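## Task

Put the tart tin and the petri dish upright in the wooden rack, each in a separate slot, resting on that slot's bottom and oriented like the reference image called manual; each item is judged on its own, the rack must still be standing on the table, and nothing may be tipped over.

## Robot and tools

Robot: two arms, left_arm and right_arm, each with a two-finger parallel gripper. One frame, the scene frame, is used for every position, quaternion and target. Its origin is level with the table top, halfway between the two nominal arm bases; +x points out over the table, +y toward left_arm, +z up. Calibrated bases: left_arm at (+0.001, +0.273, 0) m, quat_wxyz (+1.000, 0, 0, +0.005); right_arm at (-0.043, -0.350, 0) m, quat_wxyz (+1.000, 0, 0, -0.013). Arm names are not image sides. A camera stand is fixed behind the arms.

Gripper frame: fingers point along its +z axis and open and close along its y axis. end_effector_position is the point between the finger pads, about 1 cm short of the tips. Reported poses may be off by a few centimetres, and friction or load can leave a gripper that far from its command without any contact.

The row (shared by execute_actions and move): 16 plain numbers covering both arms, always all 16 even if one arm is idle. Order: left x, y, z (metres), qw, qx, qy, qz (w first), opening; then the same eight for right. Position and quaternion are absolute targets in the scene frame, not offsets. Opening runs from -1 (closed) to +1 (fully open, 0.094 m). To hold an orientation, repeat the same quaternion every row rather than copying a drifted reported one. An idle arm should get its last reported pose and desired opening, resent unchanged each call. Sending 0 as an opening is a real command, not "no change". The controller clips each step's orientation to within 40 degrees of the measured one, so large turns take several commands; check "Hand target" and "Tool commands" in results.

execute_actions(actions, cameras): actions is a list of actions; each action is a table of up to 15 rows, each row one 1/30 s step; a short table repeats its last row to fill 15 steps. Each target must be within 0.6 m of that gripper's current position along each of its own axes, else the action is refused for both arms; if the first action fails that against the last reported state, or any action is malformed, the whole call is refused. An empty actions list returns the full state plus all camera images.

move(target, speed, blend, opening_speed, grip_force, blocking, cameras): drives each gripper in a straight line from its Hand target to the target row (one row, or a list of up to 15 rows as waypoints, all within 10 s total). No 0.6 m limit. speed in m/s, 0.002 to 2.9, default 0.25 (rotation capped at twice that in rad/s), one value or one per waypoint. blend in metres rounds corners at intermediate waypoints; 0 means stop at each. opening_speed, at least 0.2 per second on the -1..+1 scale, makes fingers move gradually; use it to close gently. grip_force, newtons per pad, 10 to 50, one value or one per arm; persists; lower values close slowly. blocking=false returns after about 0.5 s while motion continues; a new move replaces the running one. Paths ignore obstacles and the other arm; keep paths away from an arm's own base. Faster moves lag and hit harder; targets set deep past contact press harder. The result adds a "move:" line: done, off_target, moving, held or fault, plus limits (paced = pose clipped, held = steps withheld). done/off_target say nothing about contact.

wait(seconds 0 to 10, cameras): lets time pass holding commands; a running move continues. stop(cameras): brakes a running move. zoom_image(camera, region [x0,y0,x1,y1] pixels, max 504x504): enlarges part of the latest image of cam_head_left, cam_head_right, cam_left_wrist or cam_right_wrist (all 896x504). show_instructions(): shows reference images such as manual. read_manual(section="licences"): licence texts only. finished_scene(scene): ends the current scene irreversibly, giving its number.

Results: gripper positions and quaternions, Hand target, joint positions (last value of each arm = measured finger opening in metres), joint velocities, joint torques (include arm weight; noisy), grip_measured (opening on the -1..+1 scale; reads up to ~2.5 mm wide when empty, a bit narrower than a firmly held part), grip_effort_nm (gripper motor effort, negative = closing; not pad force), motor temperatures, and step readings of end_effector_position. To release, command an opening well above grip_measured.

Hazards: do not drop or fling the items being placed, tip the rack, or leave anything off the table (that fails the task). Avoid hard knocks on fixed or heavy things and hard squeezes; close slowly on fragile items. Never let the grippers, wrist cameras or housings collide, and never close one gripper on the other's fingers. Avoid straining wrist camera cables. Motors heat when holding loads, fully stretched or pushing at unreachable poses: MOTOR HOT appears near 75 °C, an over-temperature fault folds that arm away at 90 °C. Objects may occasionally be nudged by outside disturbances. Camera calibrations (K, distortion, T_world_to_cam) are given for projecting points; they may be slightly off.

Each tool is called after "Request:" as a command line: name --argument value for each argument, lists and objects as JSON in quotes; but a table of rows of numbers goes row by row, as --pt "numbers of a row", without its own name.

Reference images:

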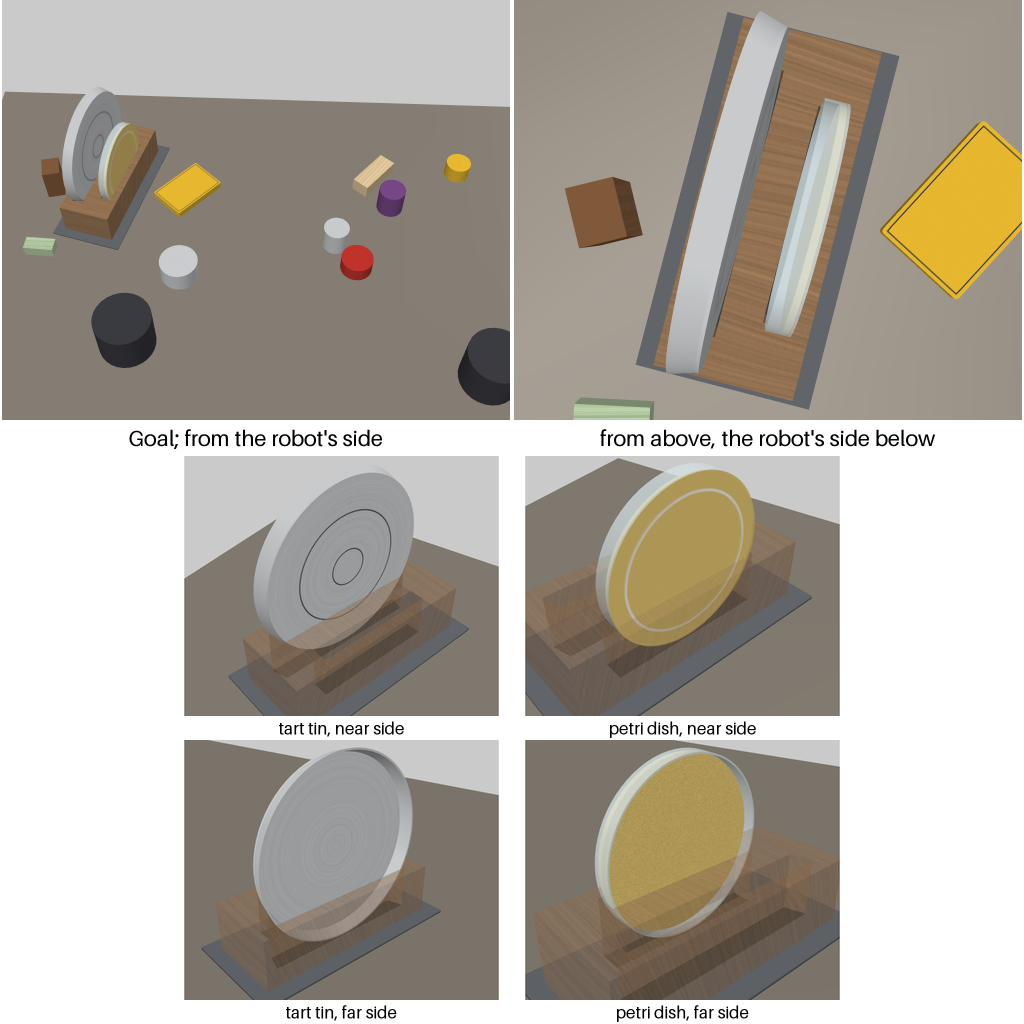

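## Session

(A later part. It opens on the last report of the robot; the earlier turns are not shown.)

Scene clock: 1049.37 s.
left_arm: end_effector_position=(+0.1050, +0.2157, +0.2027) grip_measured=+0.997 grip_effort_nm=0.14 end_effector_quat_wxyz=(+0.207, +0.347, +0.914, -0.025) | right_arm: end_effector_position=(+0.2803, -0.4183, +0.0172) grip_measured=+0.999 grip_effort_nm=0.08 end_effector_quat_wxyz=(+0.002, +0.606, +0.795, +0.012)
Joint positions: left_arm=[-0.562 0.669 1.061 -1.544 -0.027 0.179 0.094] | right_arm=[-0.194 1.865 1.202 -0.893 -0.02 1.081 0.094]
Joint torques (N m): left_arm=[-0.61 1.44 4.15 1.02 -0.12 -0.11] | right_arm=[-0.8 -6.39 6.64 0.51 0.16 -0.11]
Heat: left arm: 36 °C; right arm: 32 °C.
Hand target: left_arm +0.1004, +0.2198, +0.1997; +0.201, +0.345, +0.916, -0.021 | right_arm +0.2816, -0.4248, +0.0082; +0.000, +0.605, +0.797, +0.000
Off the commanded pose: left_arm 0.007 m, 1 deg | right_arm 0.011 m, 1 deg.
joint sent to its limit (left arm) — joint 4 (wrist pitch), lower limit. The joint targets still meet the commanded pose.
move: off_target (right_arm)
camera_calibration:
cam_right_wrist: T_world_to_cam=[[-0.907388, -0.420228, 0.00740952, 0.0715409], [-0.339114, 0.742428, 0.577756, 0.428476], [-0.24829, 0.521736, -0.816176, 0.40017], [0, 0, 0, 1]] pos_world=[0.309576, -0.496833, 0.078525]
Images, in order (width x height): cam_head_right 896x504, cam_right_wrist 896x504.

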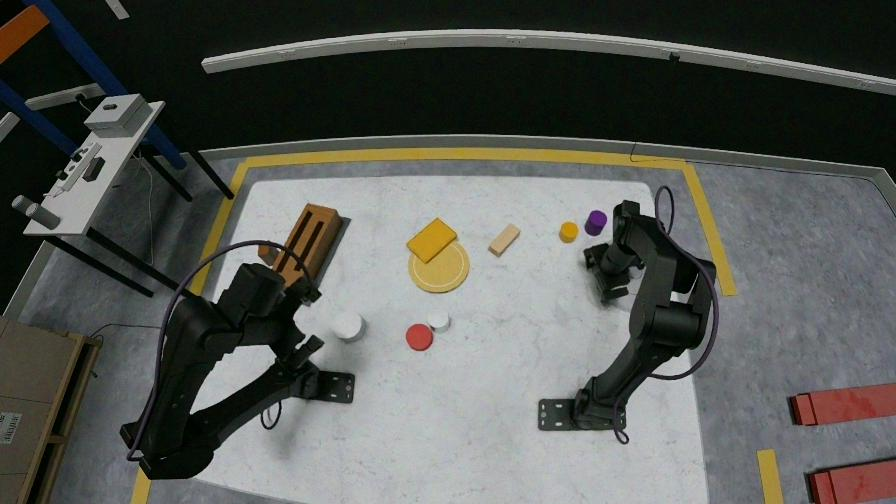

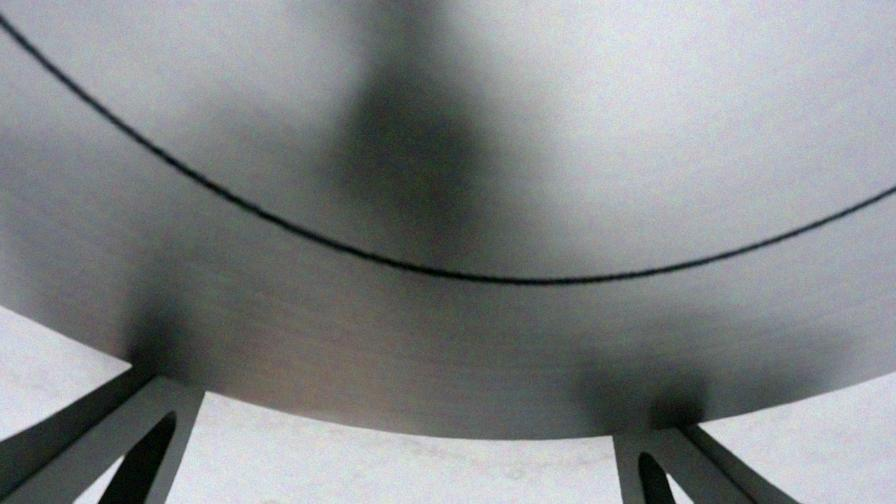

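Request:
move --pt "0.10 0.22 0.2 0.207 0.347 0.914 -0.025 1 0.305 -0.508 0.008 0 0.605 0.797 0 1" --pt "0.10 0.22 0.2 0.207 0.347 0.914 -0.025 1 0.295 -0.475 0.01 0 0.605 0.797 0 1" --pt "0.10 0.22 0.2 0.207 0.347 0.914 -0.025 1 0.28 -0.45 0.22 0 0.605 0.797 0 1" --speed '[0.06,0.1,0.2]' --cameras '["cam_right_wrist","cam_head_right"]'

Scene clock: 1065.57 s.
left_arm: end_effector_position=(+0.1046, +0.2178, +0.2027) grip_measured=+0.997 grip_effort_nm=0.14 end_effector_quat_wxyz=(+0.212, +0.345, +0.914, -0.024) | right_arm: end_effector_position=(+0.2832, -0.4550, +0.2132) grip_measured=+0.999 grip_effort_nm=0.08 end_effector_quat_wxyz=(+0.060, +0.603, +0.795, +0.018)
Joint positions: left_arm=[-0.548 0.655 1.057 -1.543 -0.027 0.192 0.094] | right_arm=[-0.283 1.775 1.878 -1.548 0.006 0.987 0.094]
Joint torques (N m): left_arm=[0.72 1.51 4.05 1.08 0.08 0.07] | right_arm=[0.79 -9.66 7.3 0.34 -0.08 0.1]
Heat: left arm: 35 °C; right arm: 32 °C.
Hand target: left_arm +0.1000, +0.2199, +0.2000; +0.207, +0.347, +0.914, -0.025 | right_arm +0.2799, -0.4501, +0.2193; +0.059, +0.603, +0.795, +0.021
Off the commanded pose: left_arm 0.006 m, 1 deg | right_arm 0.009 m, 7 deg.
joint sent to its limit (right arm) — joint 4 (wrist pitch), lower limit. The joint targets are off in orientation, not in position.
move: off_target (right_arm)
camera_calibration:
cam_right_wrist: T_world_to_cam=[[-0.903685, -0.424465, -0.0564071, 0.0679599], [-0.394451, 0.773953, 0.495384, 0.391035], [-0.166617, 0.469921, -0.866841, 0.544193], [0, 0, 0, 1]] pos_world=[0.30633, -0.529523, 0.28185]
Images, in order (width x height): cam_head_right 896x504, cam_right_wrist 896x504.

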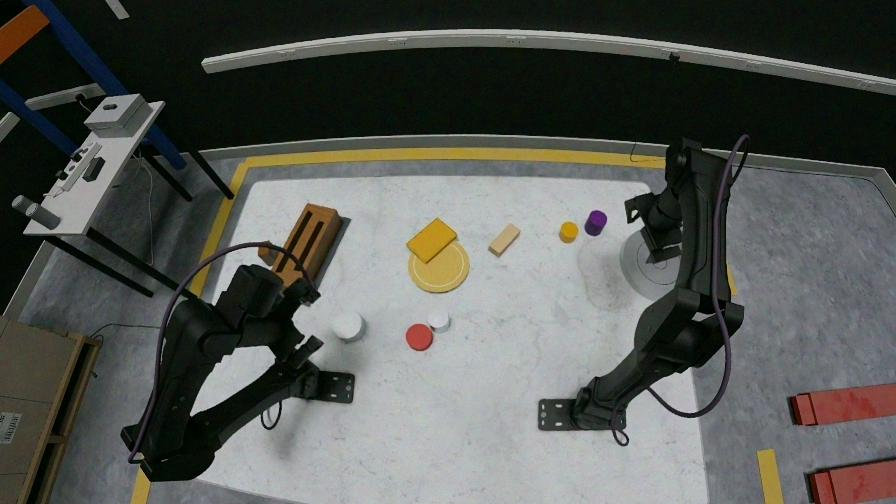

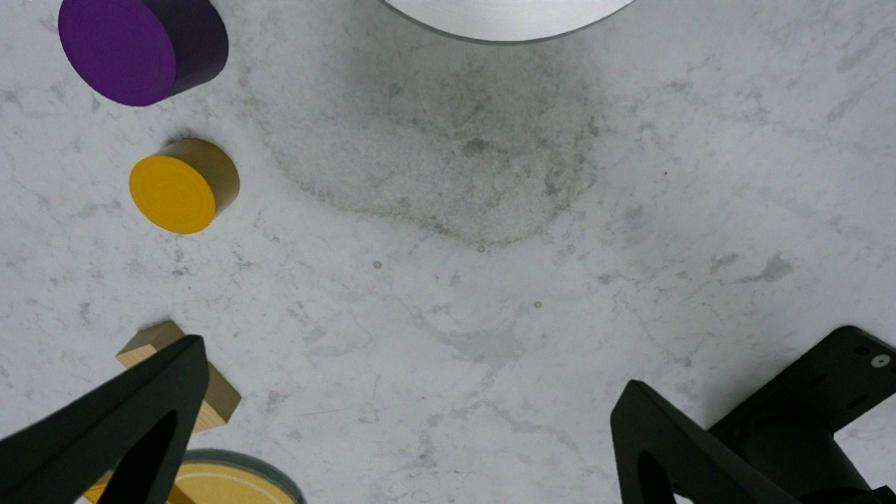

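Request:
move --pt "0.10 0.22 0.2 0.207 0.347 0.914 -0.025 1 0.30 -0.60 0.25 0.2 0.6 0.7 0.25 1" --pt "0.10 0.22 0.2 0.207 0.347 0.914 -0.025 1 0.29 -0.77 0.15 0.363 0.569 0.621 0.396 1" --speed 0.25 --blend 0.05 --cameras '["cam_right_wrist","cam_head_right","cam_head_left"]'

Scene clock: 1085.80 s.
left_arm: end_effector_position=(+0.1046, +0.2178, +0.2027) grip_measured=+0.997 grip_effort_nm=0.14 end_effector_quat_wxyz=(+0.212, +0.345, +0.914, -0.024) | right_arm: end_effector_position=(+0.2862, -0.7679, +0.1460) grip_measured=+0.999 grip_effort_nm=0.08 end_effector_quat_wxyz=(+0.357, +0.578, +0.621, +0.390)
Joint positions: left_arm=[-0.548 0.655 1.057 -1.543 -0.027 0.192 0.094] | right_arm=[-1.175 2.215 1.801 -0.632 -1.037 0.601 0.094]
Joint torques (N m): left_arm=[0.72 1.51 4.05 1.08 0.08 0.07] | right_arm=[0.02 -12.98 8.49 1.36 -0.6 0.02]
Heat: left arm: 34 °C; right arm: 32 °C.
Hand target: left_arm +0.1000, +0.2199, +0.2000; +0.207, +0.347, +0.914, -0.025 | right_arm +0.2900, -0.7698, +0.1501; +0.363, +0.569, +0.622, +0.396
Off the commanded pose: left_arm 0.006 m, 1 deg | right_arm 0.006 m, 1 deg.
move: done
camera_calibration:
cam_right_wrist: T_world_to_cam=[[-0.448622, -0.192402, -0.872766, 0.101184], [-0.625715, 0.764898, 0.15301, 0.776871], [0.638137, 0.614746, -0.463538, 0.455471], [0, 0, 0, 1]] pos_world=[0.240841, -0.854758, 0.180569]
Images, in order (width x height): cam_head_left 896x504, cam_head_right 896x504, cam_right_wrist 896x504.

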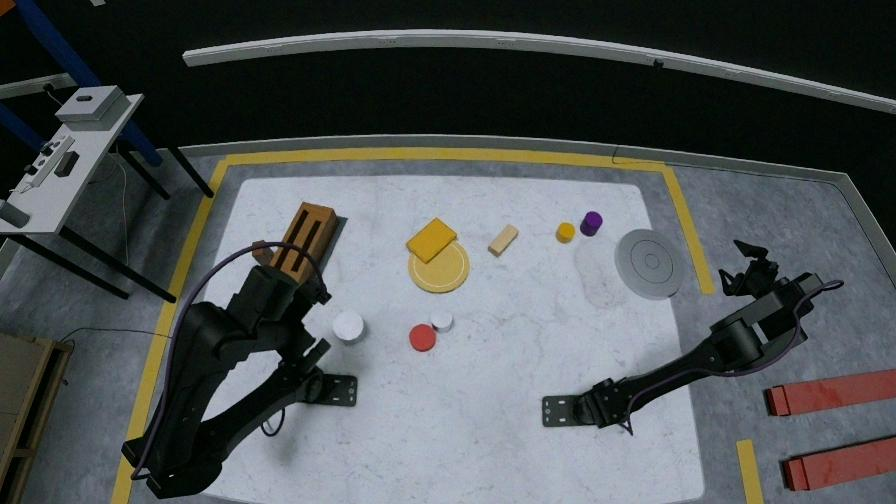

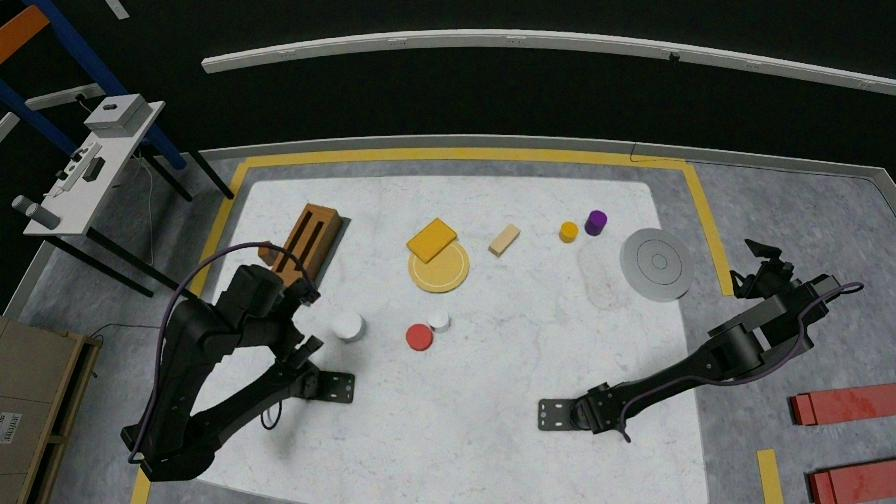

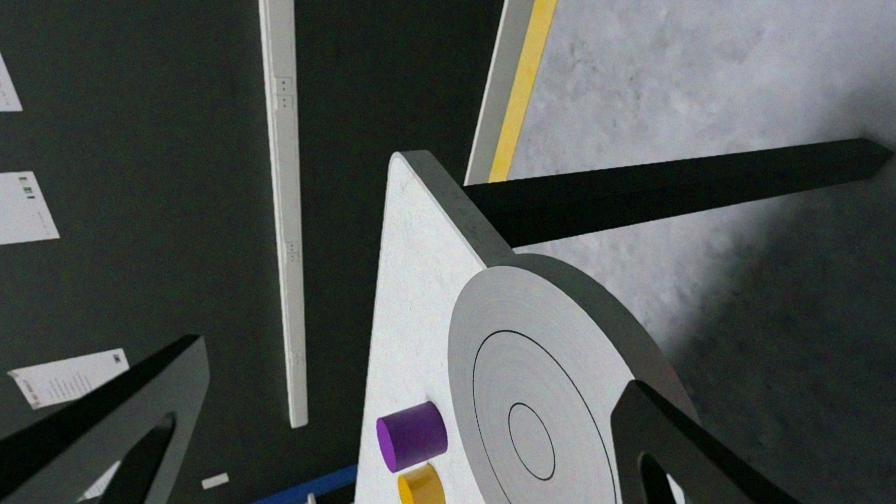

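Request:
move --pt "0.10 0.22 0.2 0.212 0.345 0.914 -0.024 1 0.286 -0.768 0.05 0.363 0.569 0.621 0.396 1" --pt "0.10 0.22 0.2 0.212 0.345 0.914 -0.024 1 0.286 -0.768 0.016 0.363 0.569 0.621 0.396 1" --speed 0.15 --cameras '["cam_right_wrist","cam_head_right"]'

Scene clock: 1126.67 s.
left_arm: end_effector_position=(+0.1036, +0.2184, +0.2015) grip_measured=+0.997 grip_effort_nm=0.14 end_effector_quat_wxyz=(+0.213, +0.345, +0.914, -0.024) | right_arm: end_effector_position=(+0.2879, -0.7705, +0.0265) grip_measured=+0.999 grip_effort_nm=0.08 end_effector_quat_wxyz=(+0.368, +0.568, +0.626, +0.387)
Joint positions: left_arm=[-0.548 0.646 1.05 -1.543 -0.027 0.192 0.094] | right_arm=[-1.175 2.394 1.592 -0.219 -1.044 0.593 0.094]
Joint torques (N m): left_arm=[-0.59 1.55 4.27 1.12 -0.03 -0.09] | right_arm=[-0.43 -12.52 5.56 1.39 -0.58 0.01]
Motor temperatures (°C): left_arm=[24 33 30 27 26 25 24] | right_arm=[24 33 33 27 25 25 26]
Heat: left arm: 33 °C; right arm: 33 °C.
Hand target: left_arm +0.1001, +0.2200, +0.1999; +0.212, +0.345, +0.914, -0.024 | right_arm +0.2860, -0.7678, +0.0161; +0.363, +0.570, +0.622, +0.396
Off the commanded pose: left_arm 0.004 m, 0 deg | right_arm 0.011 m, 1 deg.
move: off_target (right_arm)
camera_calibration:
cam_right_wrist: T_world_to_cam=[[-0.433676, -0.220107, -0.873772, -0.0284229], [-0.633388, 0.764178, 0.121868, 0.800691], [0.640893, 0.606288, -0.470819, 0.393449], [0, 0, 0, 1]] pos_world=[0.242663, -0.85667, 0.0628299]
Images, in order (width x height): cam_head_right 896x504, cam_right_wrist 896x504.

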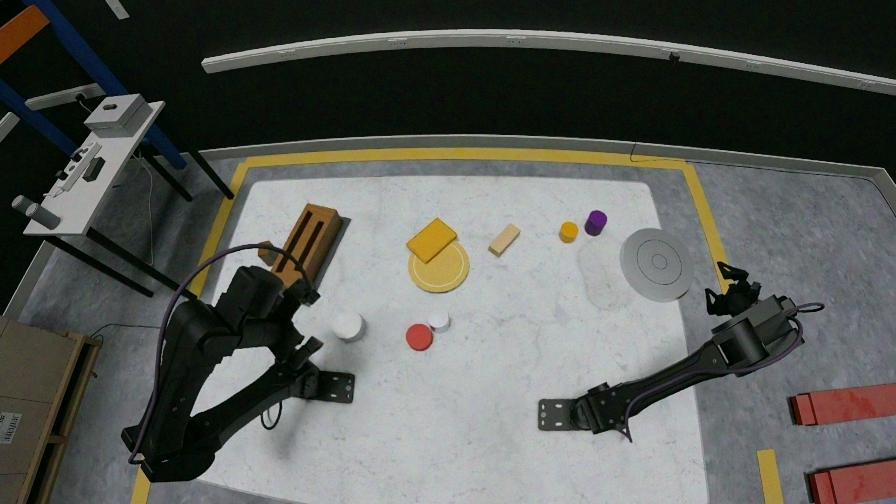

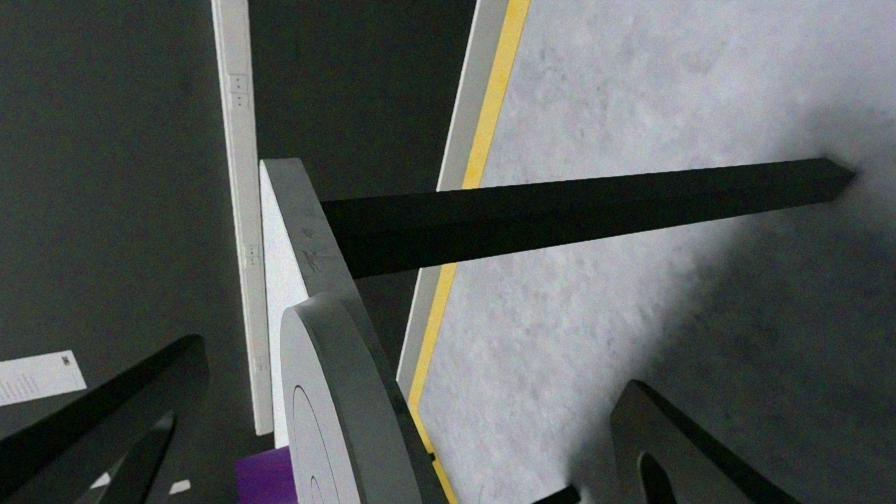

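Request:
move --target '[0.10,0.22,0.2,0.212,0.345,0.914,-0.024,1,0.31,-0.725,0.008,0.363,0.569,0.621,0.396,1]' --speed 0.1 --cameras '["cam_right_wrist"]'

Scene clock: 1161.60 s.
left_arm: end_effector_position=(+0.1036, +0.2184, +0.2015) grip_measured=+0.997 grip_effort_nm=0.14 end_effector_quat_wxyz=(+0.213, +0.345, +0.914, -0.024) | right_arm: end_effector_position=(+0.3089, -0.7230, -0.0061) grip_measured=+0.999 grip_effort_nm=0.08 end_effector_quat_wxyz=(+0.349, +0.577, +0.618, +0.403)
Joint positions: left_arm=[-0.548 0.646 1.05 -1.543 -0.027 0.192 0.094] | right_arm=[-1.093 2.372 1.374 0.045 -1.014 0.734 0.094]
Joint torques (N m): left_arm=[-0.61 1.57 4.26 1.12 -0.02 -0.1] | right_arm=[0.03 -16.69 4.57 1.5 -0.37 0.01]
Heat: left arm: 32 °C; right arm: 33 °C.
Hand target: left_arm +0.1001, +0.2200, +0.1999; +0.212, +0.345, +0.914, -0.024 | right_arm +0.3100, -0.7251, +0.0078; +0.363, +0.570, +0.622, +0.397
Off the commanded pose: left_arm 0.004 m, 0 deg | right_arm 0.014 m, 2 deg.
move: off_target (right_arm)
camera_calibration:
cam_right_wrist: T_world_to_cam=[[-0.439046, -0.17375, -0.881504, -0.00220445], [-0.635946, 0.753161, 0.168289, 0.774841], [0.634674, 0.634476, -0.441168, 0.358335], [0, 0, 0, 1]] pos_world=[0.264363, -0.811318, 0.0257452]
Images, in order (width x height): cam_right_wrist 896x504.

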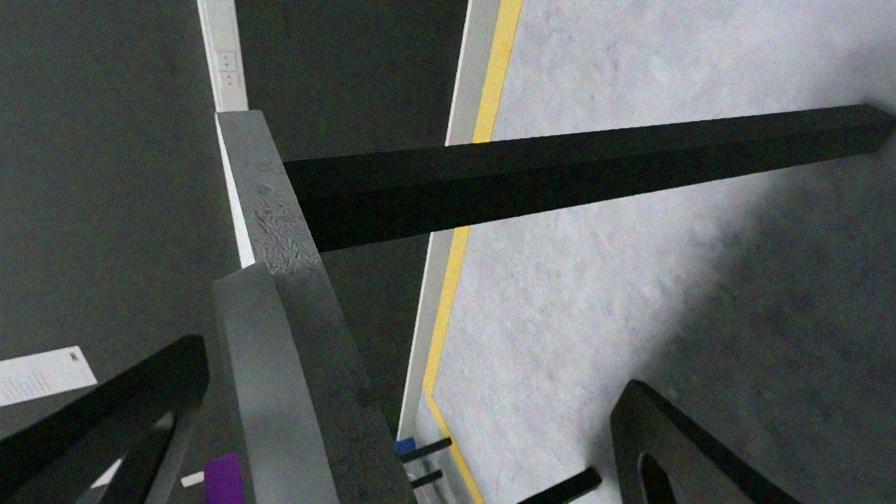

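Request:
move --pt "0.10 0.22 0.2 0.212 0.345 0.914 -0.024 1 0.312 -0.722 0.024 0.363 0.569 0.621 0.396 1" --pt "0.10 0.22 0.2 0.212 0.345 0.914 -0.024 1 0.32 -0.692 0.026 0.363 0.569 0.621 0.396 1" --speed 0.08 --cameras '["cam_right_wrist","cam_head_right"]'

Scene clock: 1170.17 s.
left_arm: end_effector_position=(+0.1036, +0.2184, +0.2015) grip_measured=+0.997 grip_effort_nm=0.14 end_effector_quat_wxyz=(+0.213, +0.345, +0.914, -0.024) | right_arm: end_effector_position=(+0.3190, -0.6914, +0.0132) grip_measured=+0.999 grip_effort_nm=0.08 end_effector_quat_wxyz=(+0.350, +0.577, +0.618, +0.402)
Joint positions: left_arm=[-0.548 0.646 1.05 -1.543 -0.027 0.192 0.094] | right_arm=[-1.037 2.254 1.231 0.141 -0.979 0.815 0.094]
Joint torques (N m): left_arm=[-0.61 1.57 4.26 1.12 -0.03 -0.09] | right_arm=[0.2 -15.72 4.45 1.65 -0.33 0.03]
Heat: left arm: 32 °C; right arm: 34 °C.
Hand target: left_arm +0.1001, +0.2200, +0.1999; +0.212, +0.345, +0.914, -0.024 | right_arm +0.3200, -0.6920, +0.0258; +0.363, +0.569, +0.622, +0.396
Off the commanded pose: left_arm 0.004 m, 0 deg | right_arm 0.013 m, 2 deg.
move: off_target (right_arm)
camera_calibration:
cam_right_wrist: T_world_to_cam=[[-0.439422, -0.175626, -0.880945, 0.0235441], [-0.635481, 0.753911, 0.166682, 0.754638], [0.63488, 0.633067, -0.442892, 0.339342], [0, 0, 0, 1]] pos_world=[0.274462, -0.779621, 0.045248]
Images, in order (width x height): cam_head_right 896x504, cam_right_wrist 896x504.

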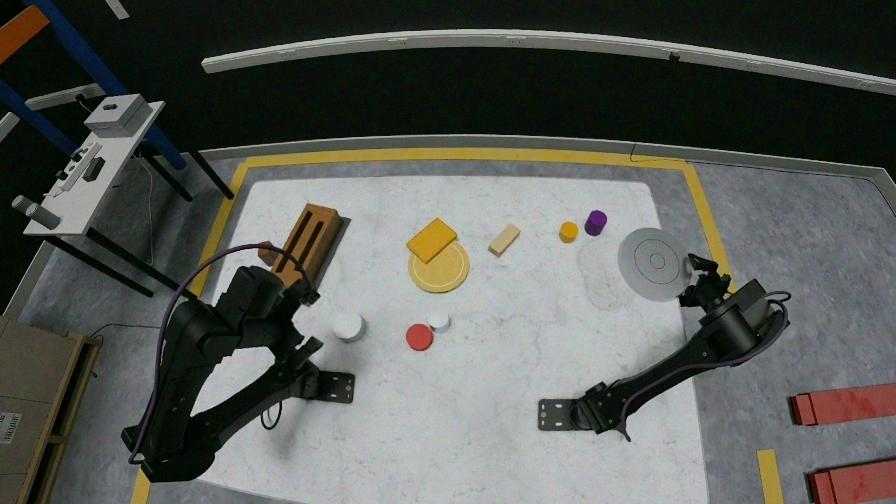

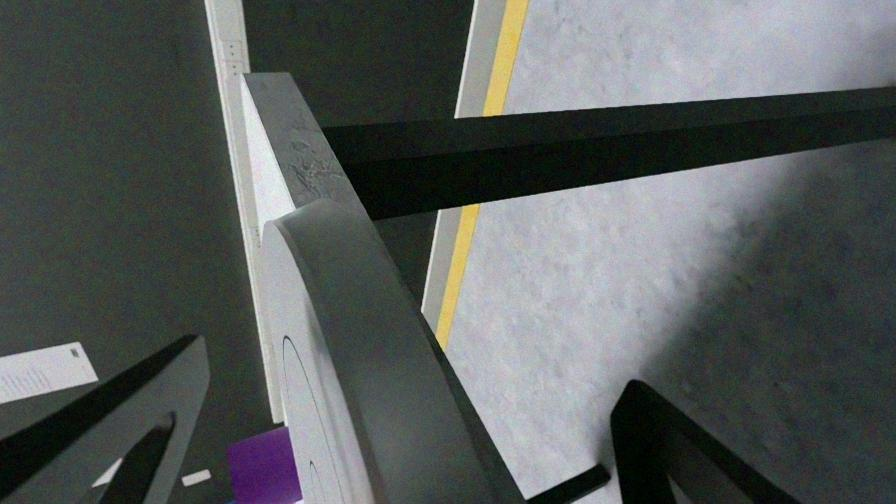

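Request:
move --pt "0.10 0.22 0.2 0.212 0.345 0.914 -0.024 1 0.328 -0.682 0.026 0.363 0.569 0.621 0.396 1" --speed 0.06 --cameras '["cam_right_wrist"]'

Request:
move --pt "0.10 0.22 0.2 0.212 0.345 0.914 -0.024 1 0.328 -0.682 0.026 0.363 0.569 0.621 0.396 -0.7" --opening_speed 0.8 --cameras '["cam_right_wrist","cam_head_right"]'

Scene clock: 1181.10 s.
left_arm: end_effector_position=(+0.1036, +0.2184, +0.2015) grip_measured=+0.997 grip_effort_nm=0.14 end_effector_quat_wxyz=(+0.213, +0.345, +0.914, -0.024) | right_arm: end_effector_position=(+0.3248, -0.6835, +0.0126) grip_measured=+0.999 grip_effort_nm=0.08 end_effector_quat_wxyz=(+0.351, +0.580, +0.617, +0.401)
Joint positions: left_arm=[-0.548 0.646 1.05 -1.543 -0.027 0.192 0.094] | right_arm=[-1.014 2.242 1.197 0.192 -0.96 0.853 0.094]
Joint torques (N m): left_arm=[-0.59 1.57 4.26 1.12 -0.02 -0.09] | right_arm=[0.84 -15.64 4.45 1.66 -0.32 0]
Heat: left arm: 32 °C; right arm: 35 °C.
Hand target: left_arm +0.1001, +0.2200, +0.1999; +0.212, +0.345, +0.914, -0.024 | right_arm +0.3280, -0.6820, +0.0259; +0.363, +0.569, +0.622, +0.397
Off the commanded pose: left_arm 0.004 m, 0 deg | right_arm 0.014 m, 2 deg.
move: off_target (right_arm)
camera_calibration:
cam_right_wrist: T_world_to_cam=[[-0.441646, -0.17201, -0.880546, 0.0300203], [-0.630804, 0.757444, 0.168422, 0.753293], [0.637994, 0.629835, -0.443026, 0.327253], [0, 0, 0, 1]] pos_world=[0.279653, -0.771528, 0.0445444]
Images, in order (width x height): cam_right_wrist 896x504.

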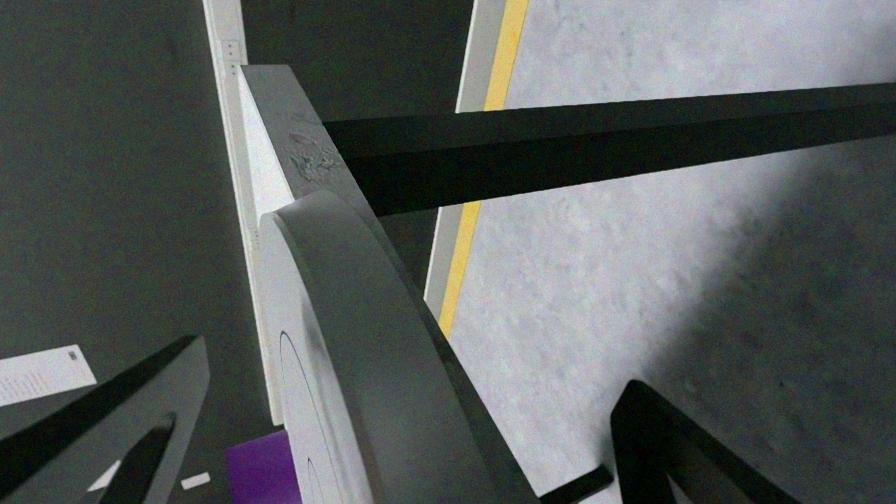

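Scene clock: 1184.03 s.
left_arm: end_effector_position=(+0.1036, +0.2184, +0.2015) grip_measured=+0.997 grip_effort_nm=0.14 end_effector_quat_wxyz=(+0.213, +0.345, +0.914, -0.024) | right_arm: end_effector_position=(+0.3335, -0.6886, +0.0470) grip_measured=-0.556 grip_effort_nm=-1.01 end_effector_quat_wxyz=(+0.393, +0.540, +0.620, +0.411)
Joint positions: left_arm=[-0.548 0.646 1.05 -1.543 -0.027 0.192 0.094] | right_arm=[-1.014 2.201 1.197 0.279 -1.01 0.88 0.021]
Joint torques (N m): left_arm=[-0.59 1.55 4.26 1.12 -0.03 -0.09] | right_arm=[0.76 -12.33 4.21 0.87 0.16 -0.28]
Heat: left arm: 32 °C; right arm: 35 °C.
Hand target: left_arm +0.1001, +0.2200, +0.1999; +0.212, +0.345, +0.914, -0.024 | right_arm +0.3273, -0.6813, +0.0264; +0.364, +0.569, +0.622, +0.397
Off the commanded pose: left_arm 0.004 m, 0 deg | right_arm 0.023 m, 5 deg.
move: off_target (right_arm)
camera_calibration:
cam_right_wrist: T_world_to_cam=[[-0.353412, -0.242139, -0.903586, -0.0132423], [-0.660144, 0.748935, 0.0575006, 0.765944], [0.662804, 0.616819, -0.424529, 0.321962], [0, 0, 0, 1]] pos_world=[0.287556, -0.775441, 0.0806746]
Images, in order (width x height): cam_head_right 896x504, cam_right_wrist 896x504.

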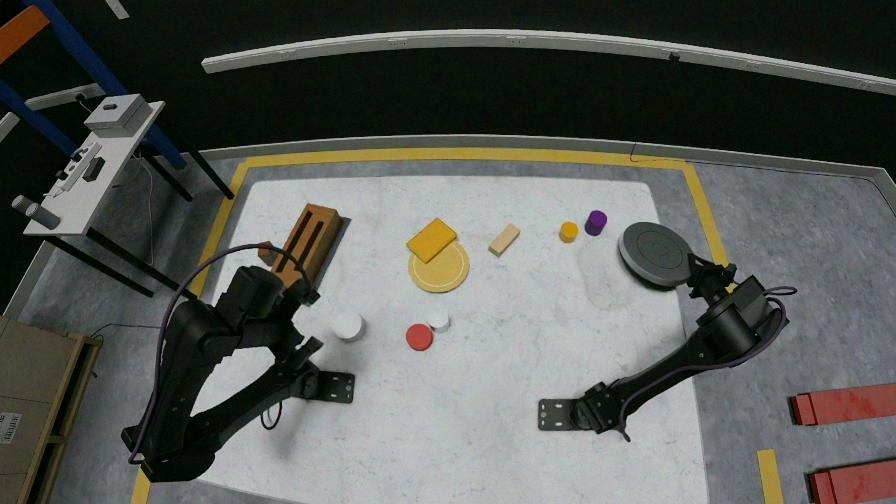

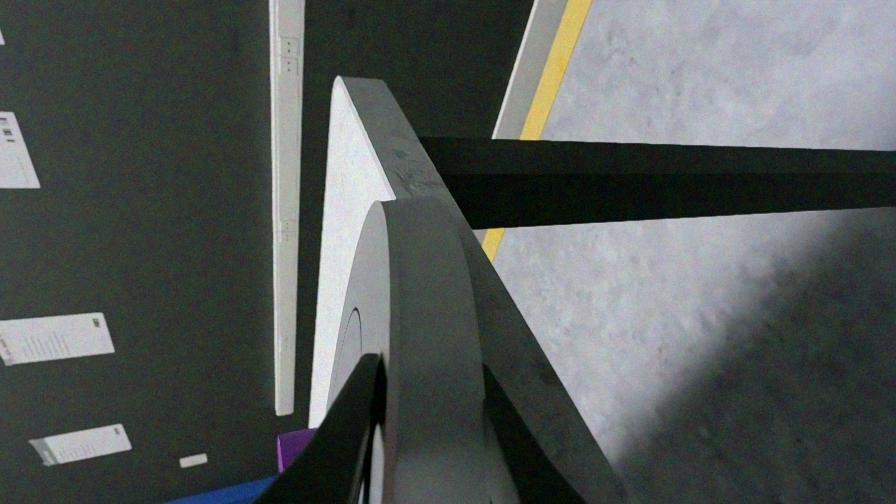

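Request:
move --pt "0.10 0.22 0.2 0.212 0.345 0.914 -0.024 1 0.32 -0.70 0.10 0.363 0.569 0.621 0.396 -1" --pt "0.10 0.22 0.2 0.212 0.345 0.914 -0.024 1 0.28 -0.66 0.26 0.363 0.569 0.621 0.396 -1" --speed 0.12 --blend '[0.02,0]' --cameras '["cam_right_wrist","cam_head_right"]'

Scene clock: 1197.80 s.
left_arm: end_effector_position=(+0.1036, +0.2184, +0.2015) grip_measured=+0.997 grip_effort_nm=0.14 end_effector_quat_wxyz=(+0.213, +0.345, +0.914, -0.024) | right_arm: end_effector_position=(+0.2824, -0.6640, +0.2375) grip_measured=-0.643 grip_effort_nm=-1.02 end_effector_quat_wxyz=(+0.350, +0.583, +0.622, +0.387)
Joint positions: left_arm=[-0.548 0.646 1.05 -1.543 -0.027 0.192 0.094] | right_arm=[-1.079 1.772 1.527 -0.695 -0.973 0.742 0.017]
Joint torques (N m): left_arm=[-0.61 1.55 4.26 1.12 -0.02 -0.09] | right_arm=[-0.88 -12.18 9.42 1.16 -0.74 0.01]
Heat: left arm: 32 °C; right arm: 36 °C.
Hand target: left_arm +0.1001, +0.2200, +0.1999; +0.212, +0.345, +0.914, -0.024 | right_arm +0.2801, -0.6597, +0.2595; +0.364, +0.570, +0.622, +0.396
Off the commanded pose: left_arm 0.004 m, 0 deg | right_arm 0.023 m, 2 deg.
move: off_target (right_arm)
camera_calibration:
cam_right_wrist: T_world_to_cam=[[-0.46315, -0.185049, -0.866746, 0.206941], [-0.621322, 0.765192, 0.168639, 0.676309], [0.632021, 0.616634, -0.469374, 0.44085], [0, 0, 0, 1]] pos_world=[0.237424, -0.751055, 0.272236]
Images, in order (width x height): cam_head_right 896x504, cam_right_wrist 896x504.

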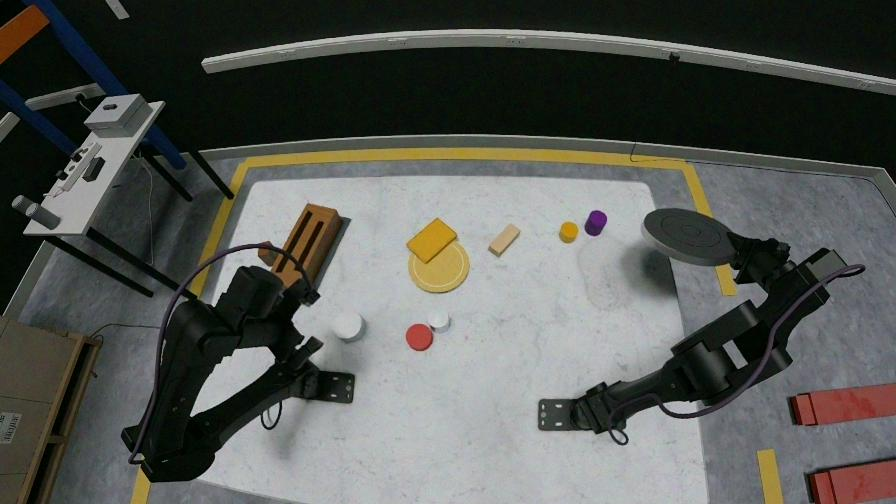

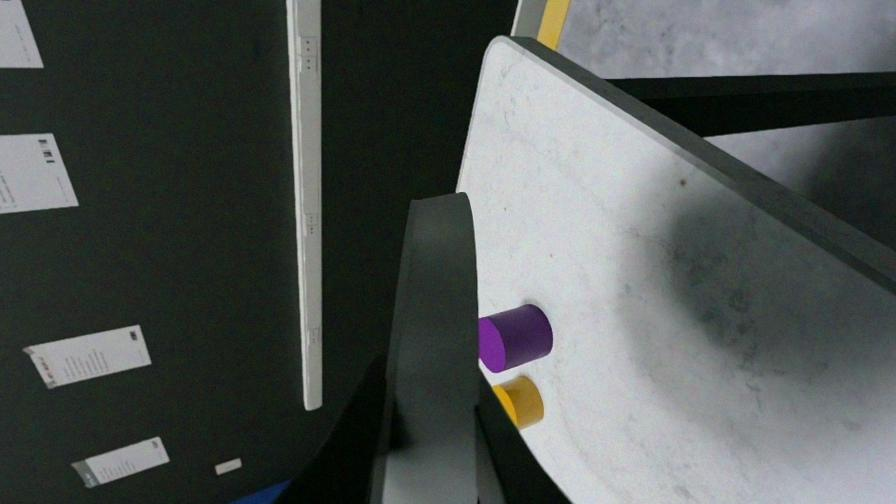

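Request:
move --pt "0.10 0.22 0.2 0.212 0.345 0.914 -0.024 1 0.30 -0.56 0.37 0.653 -0.271 0.653 0.271 -1" --pt "0.10 0.22 0.2 0.212 0.345 0.914 -0.024 1 0.33 -0.25 0.36 0.5 -0.5 0.5 0.5 -1" --speed 0.3 --blend '[0.03,0]' --cameras '["all"]'

Scene clock: 1251.53 s.
left_arm: end_effector_position=(+0.1036, +0.2184, +0.2015) grip_measured=+0.997 grip_effort_nm=0.14 end_effector_quat_wxyz=(+0.213, +0.345, +0.914, -0.024) | right_arm: end_effector_position=(+0.3306, -0.2493, +0.3524) grip_measured=-0.643 grip_effort_nm=-1.02 end_effector_quat_wxyz=(+0.549, -0.425, +0.572, +0.437)
Joint positions: left_arm=[-0.548 0.646 1.05 -1.543 -0.027 0.192 0.094] | right_arm=[-0.197 1.561 1.315 -0.134 -1.531 -0.347 0.017]
Joint torques (N m): left_arm=[-0.59 1.54 4.25 1.12 -0.02 -0.09] | right_arm=[-0.17 -6.87 9.69 1.5 -0.48 -0.17]
Heat: left arm: 31 °C; right arm: 35 °C.
Hand target: left_arm +0.1001, +0.2200, +0.1999; +0.212, +0.345, +0.914, -0.024 | right_arm +0.3300, -0.2495, +0.3598; +0.555, -0.438, +0.558, +0.435
Off the commanded pose: left_arm 0.004 m, 0 deg | right_arm 0.008 m, 15 deg.
joint sent to its limit (right arm) — joint 5 (wrist yaw), lower limit. The joint targets are off in orientation, not in position.
move: off_target (right_arm)
camera_calibration:
cam_left_wrist: T_world_to_cam=[[-0.493718, -0.869466, -0.0164704, 0.238904], [-0.861349, 0.486327, 0.146846, -0.0115538], [-0.119668, 0.0866873, -0.989022, 0.29551], [0, 0, 0, 1]] pos_world=[0.143362, 0.187721, 0.297897]
cam_right_wrist: T_world_to_cam=[[0.950042, -0.282946, 0.131766, -0.437908], [-0.0630254, -0.587369, -0.806862, 0.191446], [0.305693, 0.758248, -0.575858, 0.389281], [0, 0, 0, 1]] pos_world=[0.309097, -0.306626, 0.436342]

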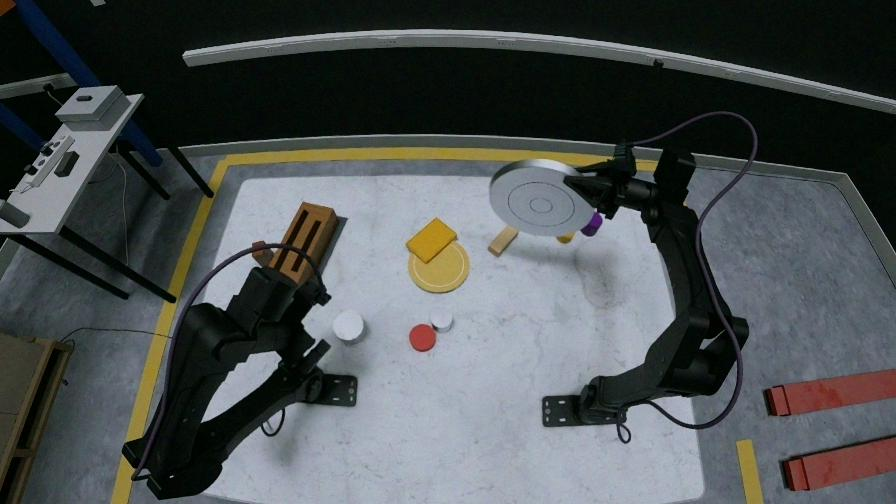

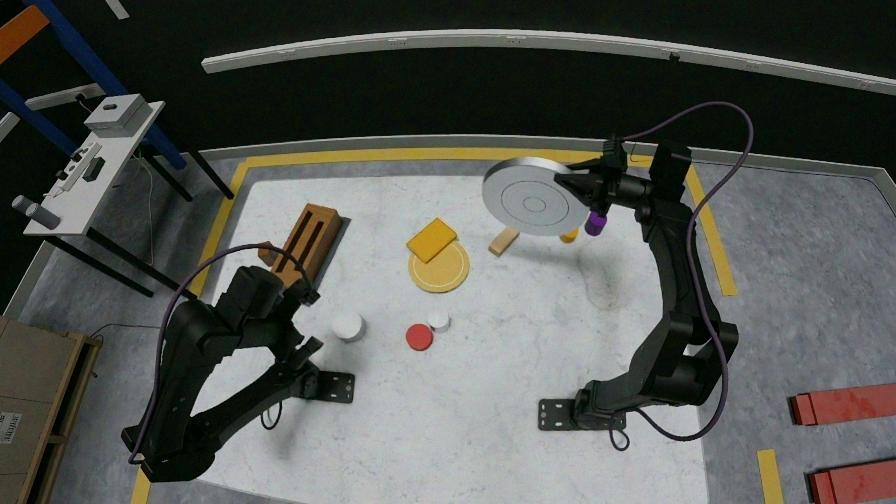

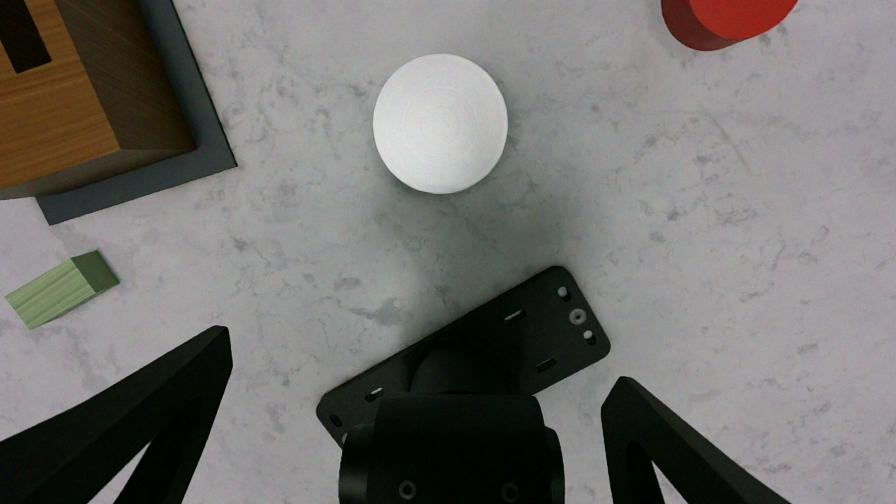

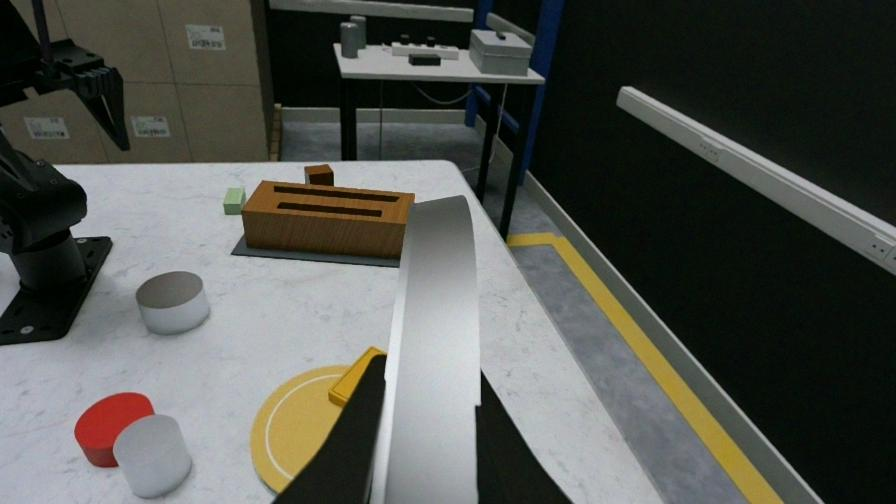

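Request:
move --pt "0.25 0.10 0.36 0.3044 0.6871 0.5272 -0.3967 1 0.33 -0.25 0.36 0.549 -0.425 0.572 0.437 -1" --pt "0.397 -0.058 0.37 0.3044 0.6871 0.5272 -0.3967 1 0.33 -0.25 0.36 0.549 -0.425 0.572 0.437 -1" --speed 0.3 --blend '[0.03,0]' --cameras '["all"]'

Scene clock: 1283.23 s.
left_arm: end_effector_position=(+0.3962, -0.0558, +0.3656) grip_measured=+0.998 grip_effort_nm=0.13 end_effector_quat_wxyz=(+0.411, +0.619, +0.549, -0.382) | right_arm: end_effector_position=(+0.3314, -0.2496, +0.3520) grip_measured=-0.643 grip_effort_nm=-1.02 end_effector_quat_wxyz=(+0.545, -0.418, +0.578, +0.441)
Joint positions: left_arm=[-0.396 2.324 2.844 -1.363 1.053 0.871 0.094] | right_arm=[-0.197 1.561 1.315 -0.134 -1.526 -0.326 0.017]
Joint torques (N m): left_arm=[0.21 -9.69 6.6 1.51 0.66 -0.09] | right_arm=[-0.24 -8.02 8.95 1.46 -0.32 -0.04]
Heat: left arm: 31 °C; right arm: 35 °C.
Hand target: left_arm +0.3964, -0.0577, +0.3696; +0.417, +0.619, +0.538, -0.392 | right_arm +0.3299, -0.2499, +0.3599; +0.550, -0.424, +0.572, +0.437
Off the commanded pose: left_arm 0.005 m, 15 deg | right_arm 0.008 m, 1 deg.
elbow stopped short (left arm): the move would have taken joint 3 (elbow) straighter than the controller allows.
move: off_target (left_arm)
camera_calibration:
cam_left_wrist: T_world_to_cam=[[-0.994926, -0.0122463, 0.0998587, 0.351451], [-0.0673466, 0.818443, -0.570627, 0.316068], [-0.0747406, -0.574457, -0.815116, 0.398228], [0, 0, 0, 1]] pos_world=[0.400718, -0.0256155, 0.469863]
cam_right_wrist: T_world_to_cam=[[0.951003, -0.288415, 0.111403, -0.433231], [-0.0825985, -0.584217, -0.807384, 0.19855], [0.297945, 0.758622, -0.579414, 0.392923], [0, 0, 0, 1]] pos_world=[0.311334, -0.307034, 0.436235]

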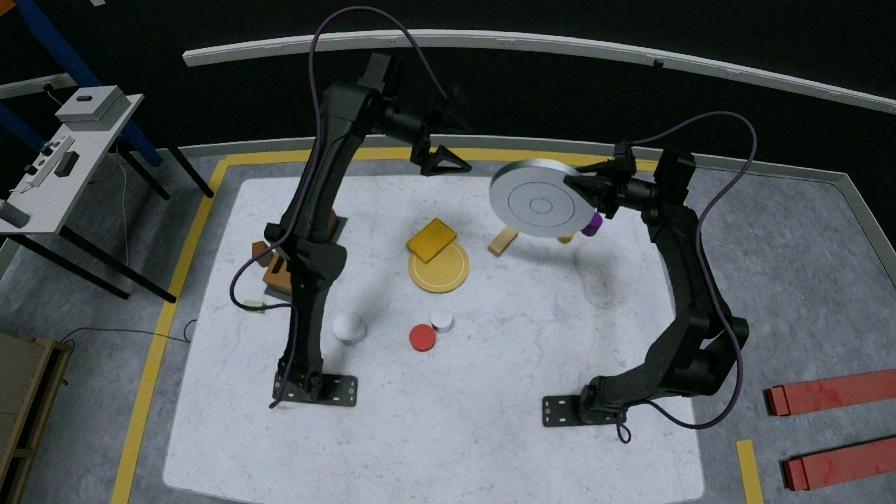

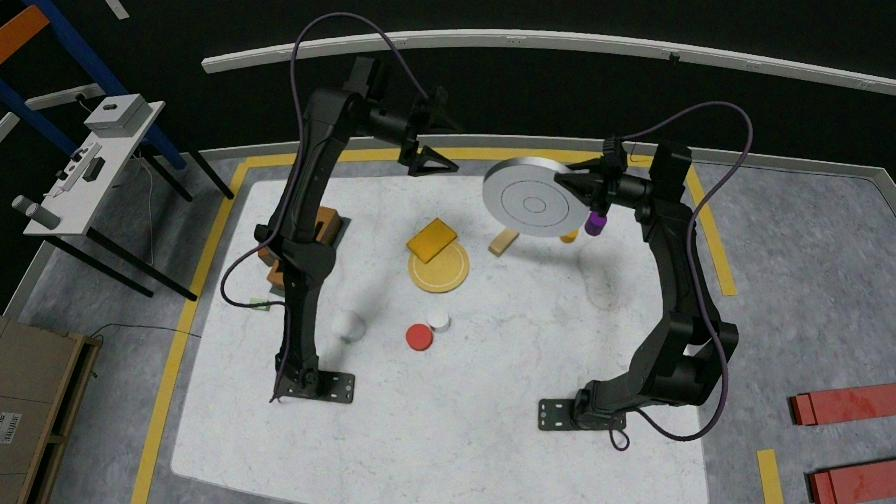

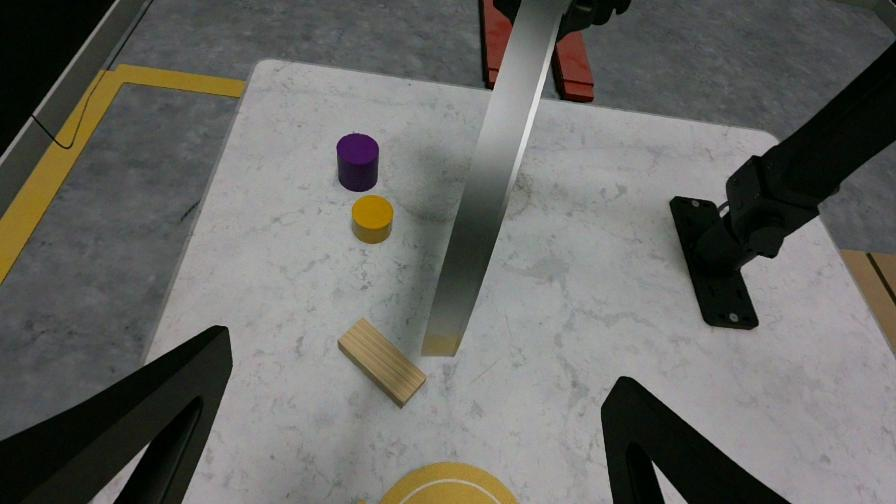

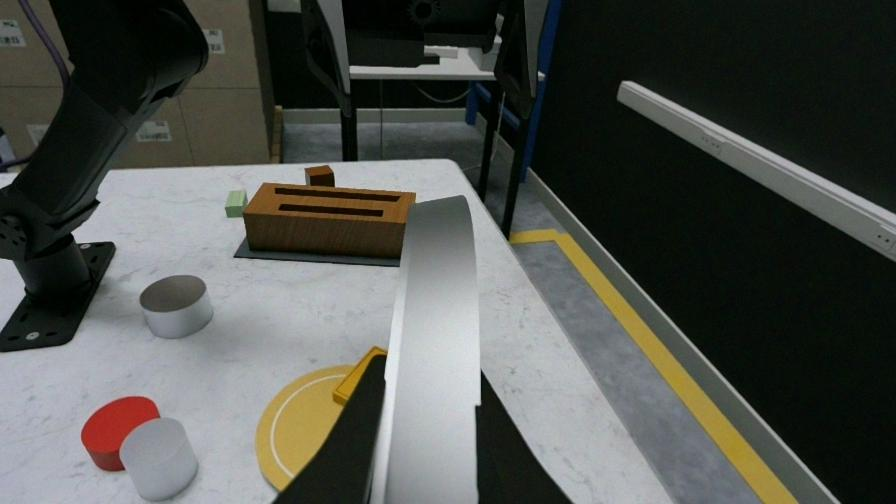

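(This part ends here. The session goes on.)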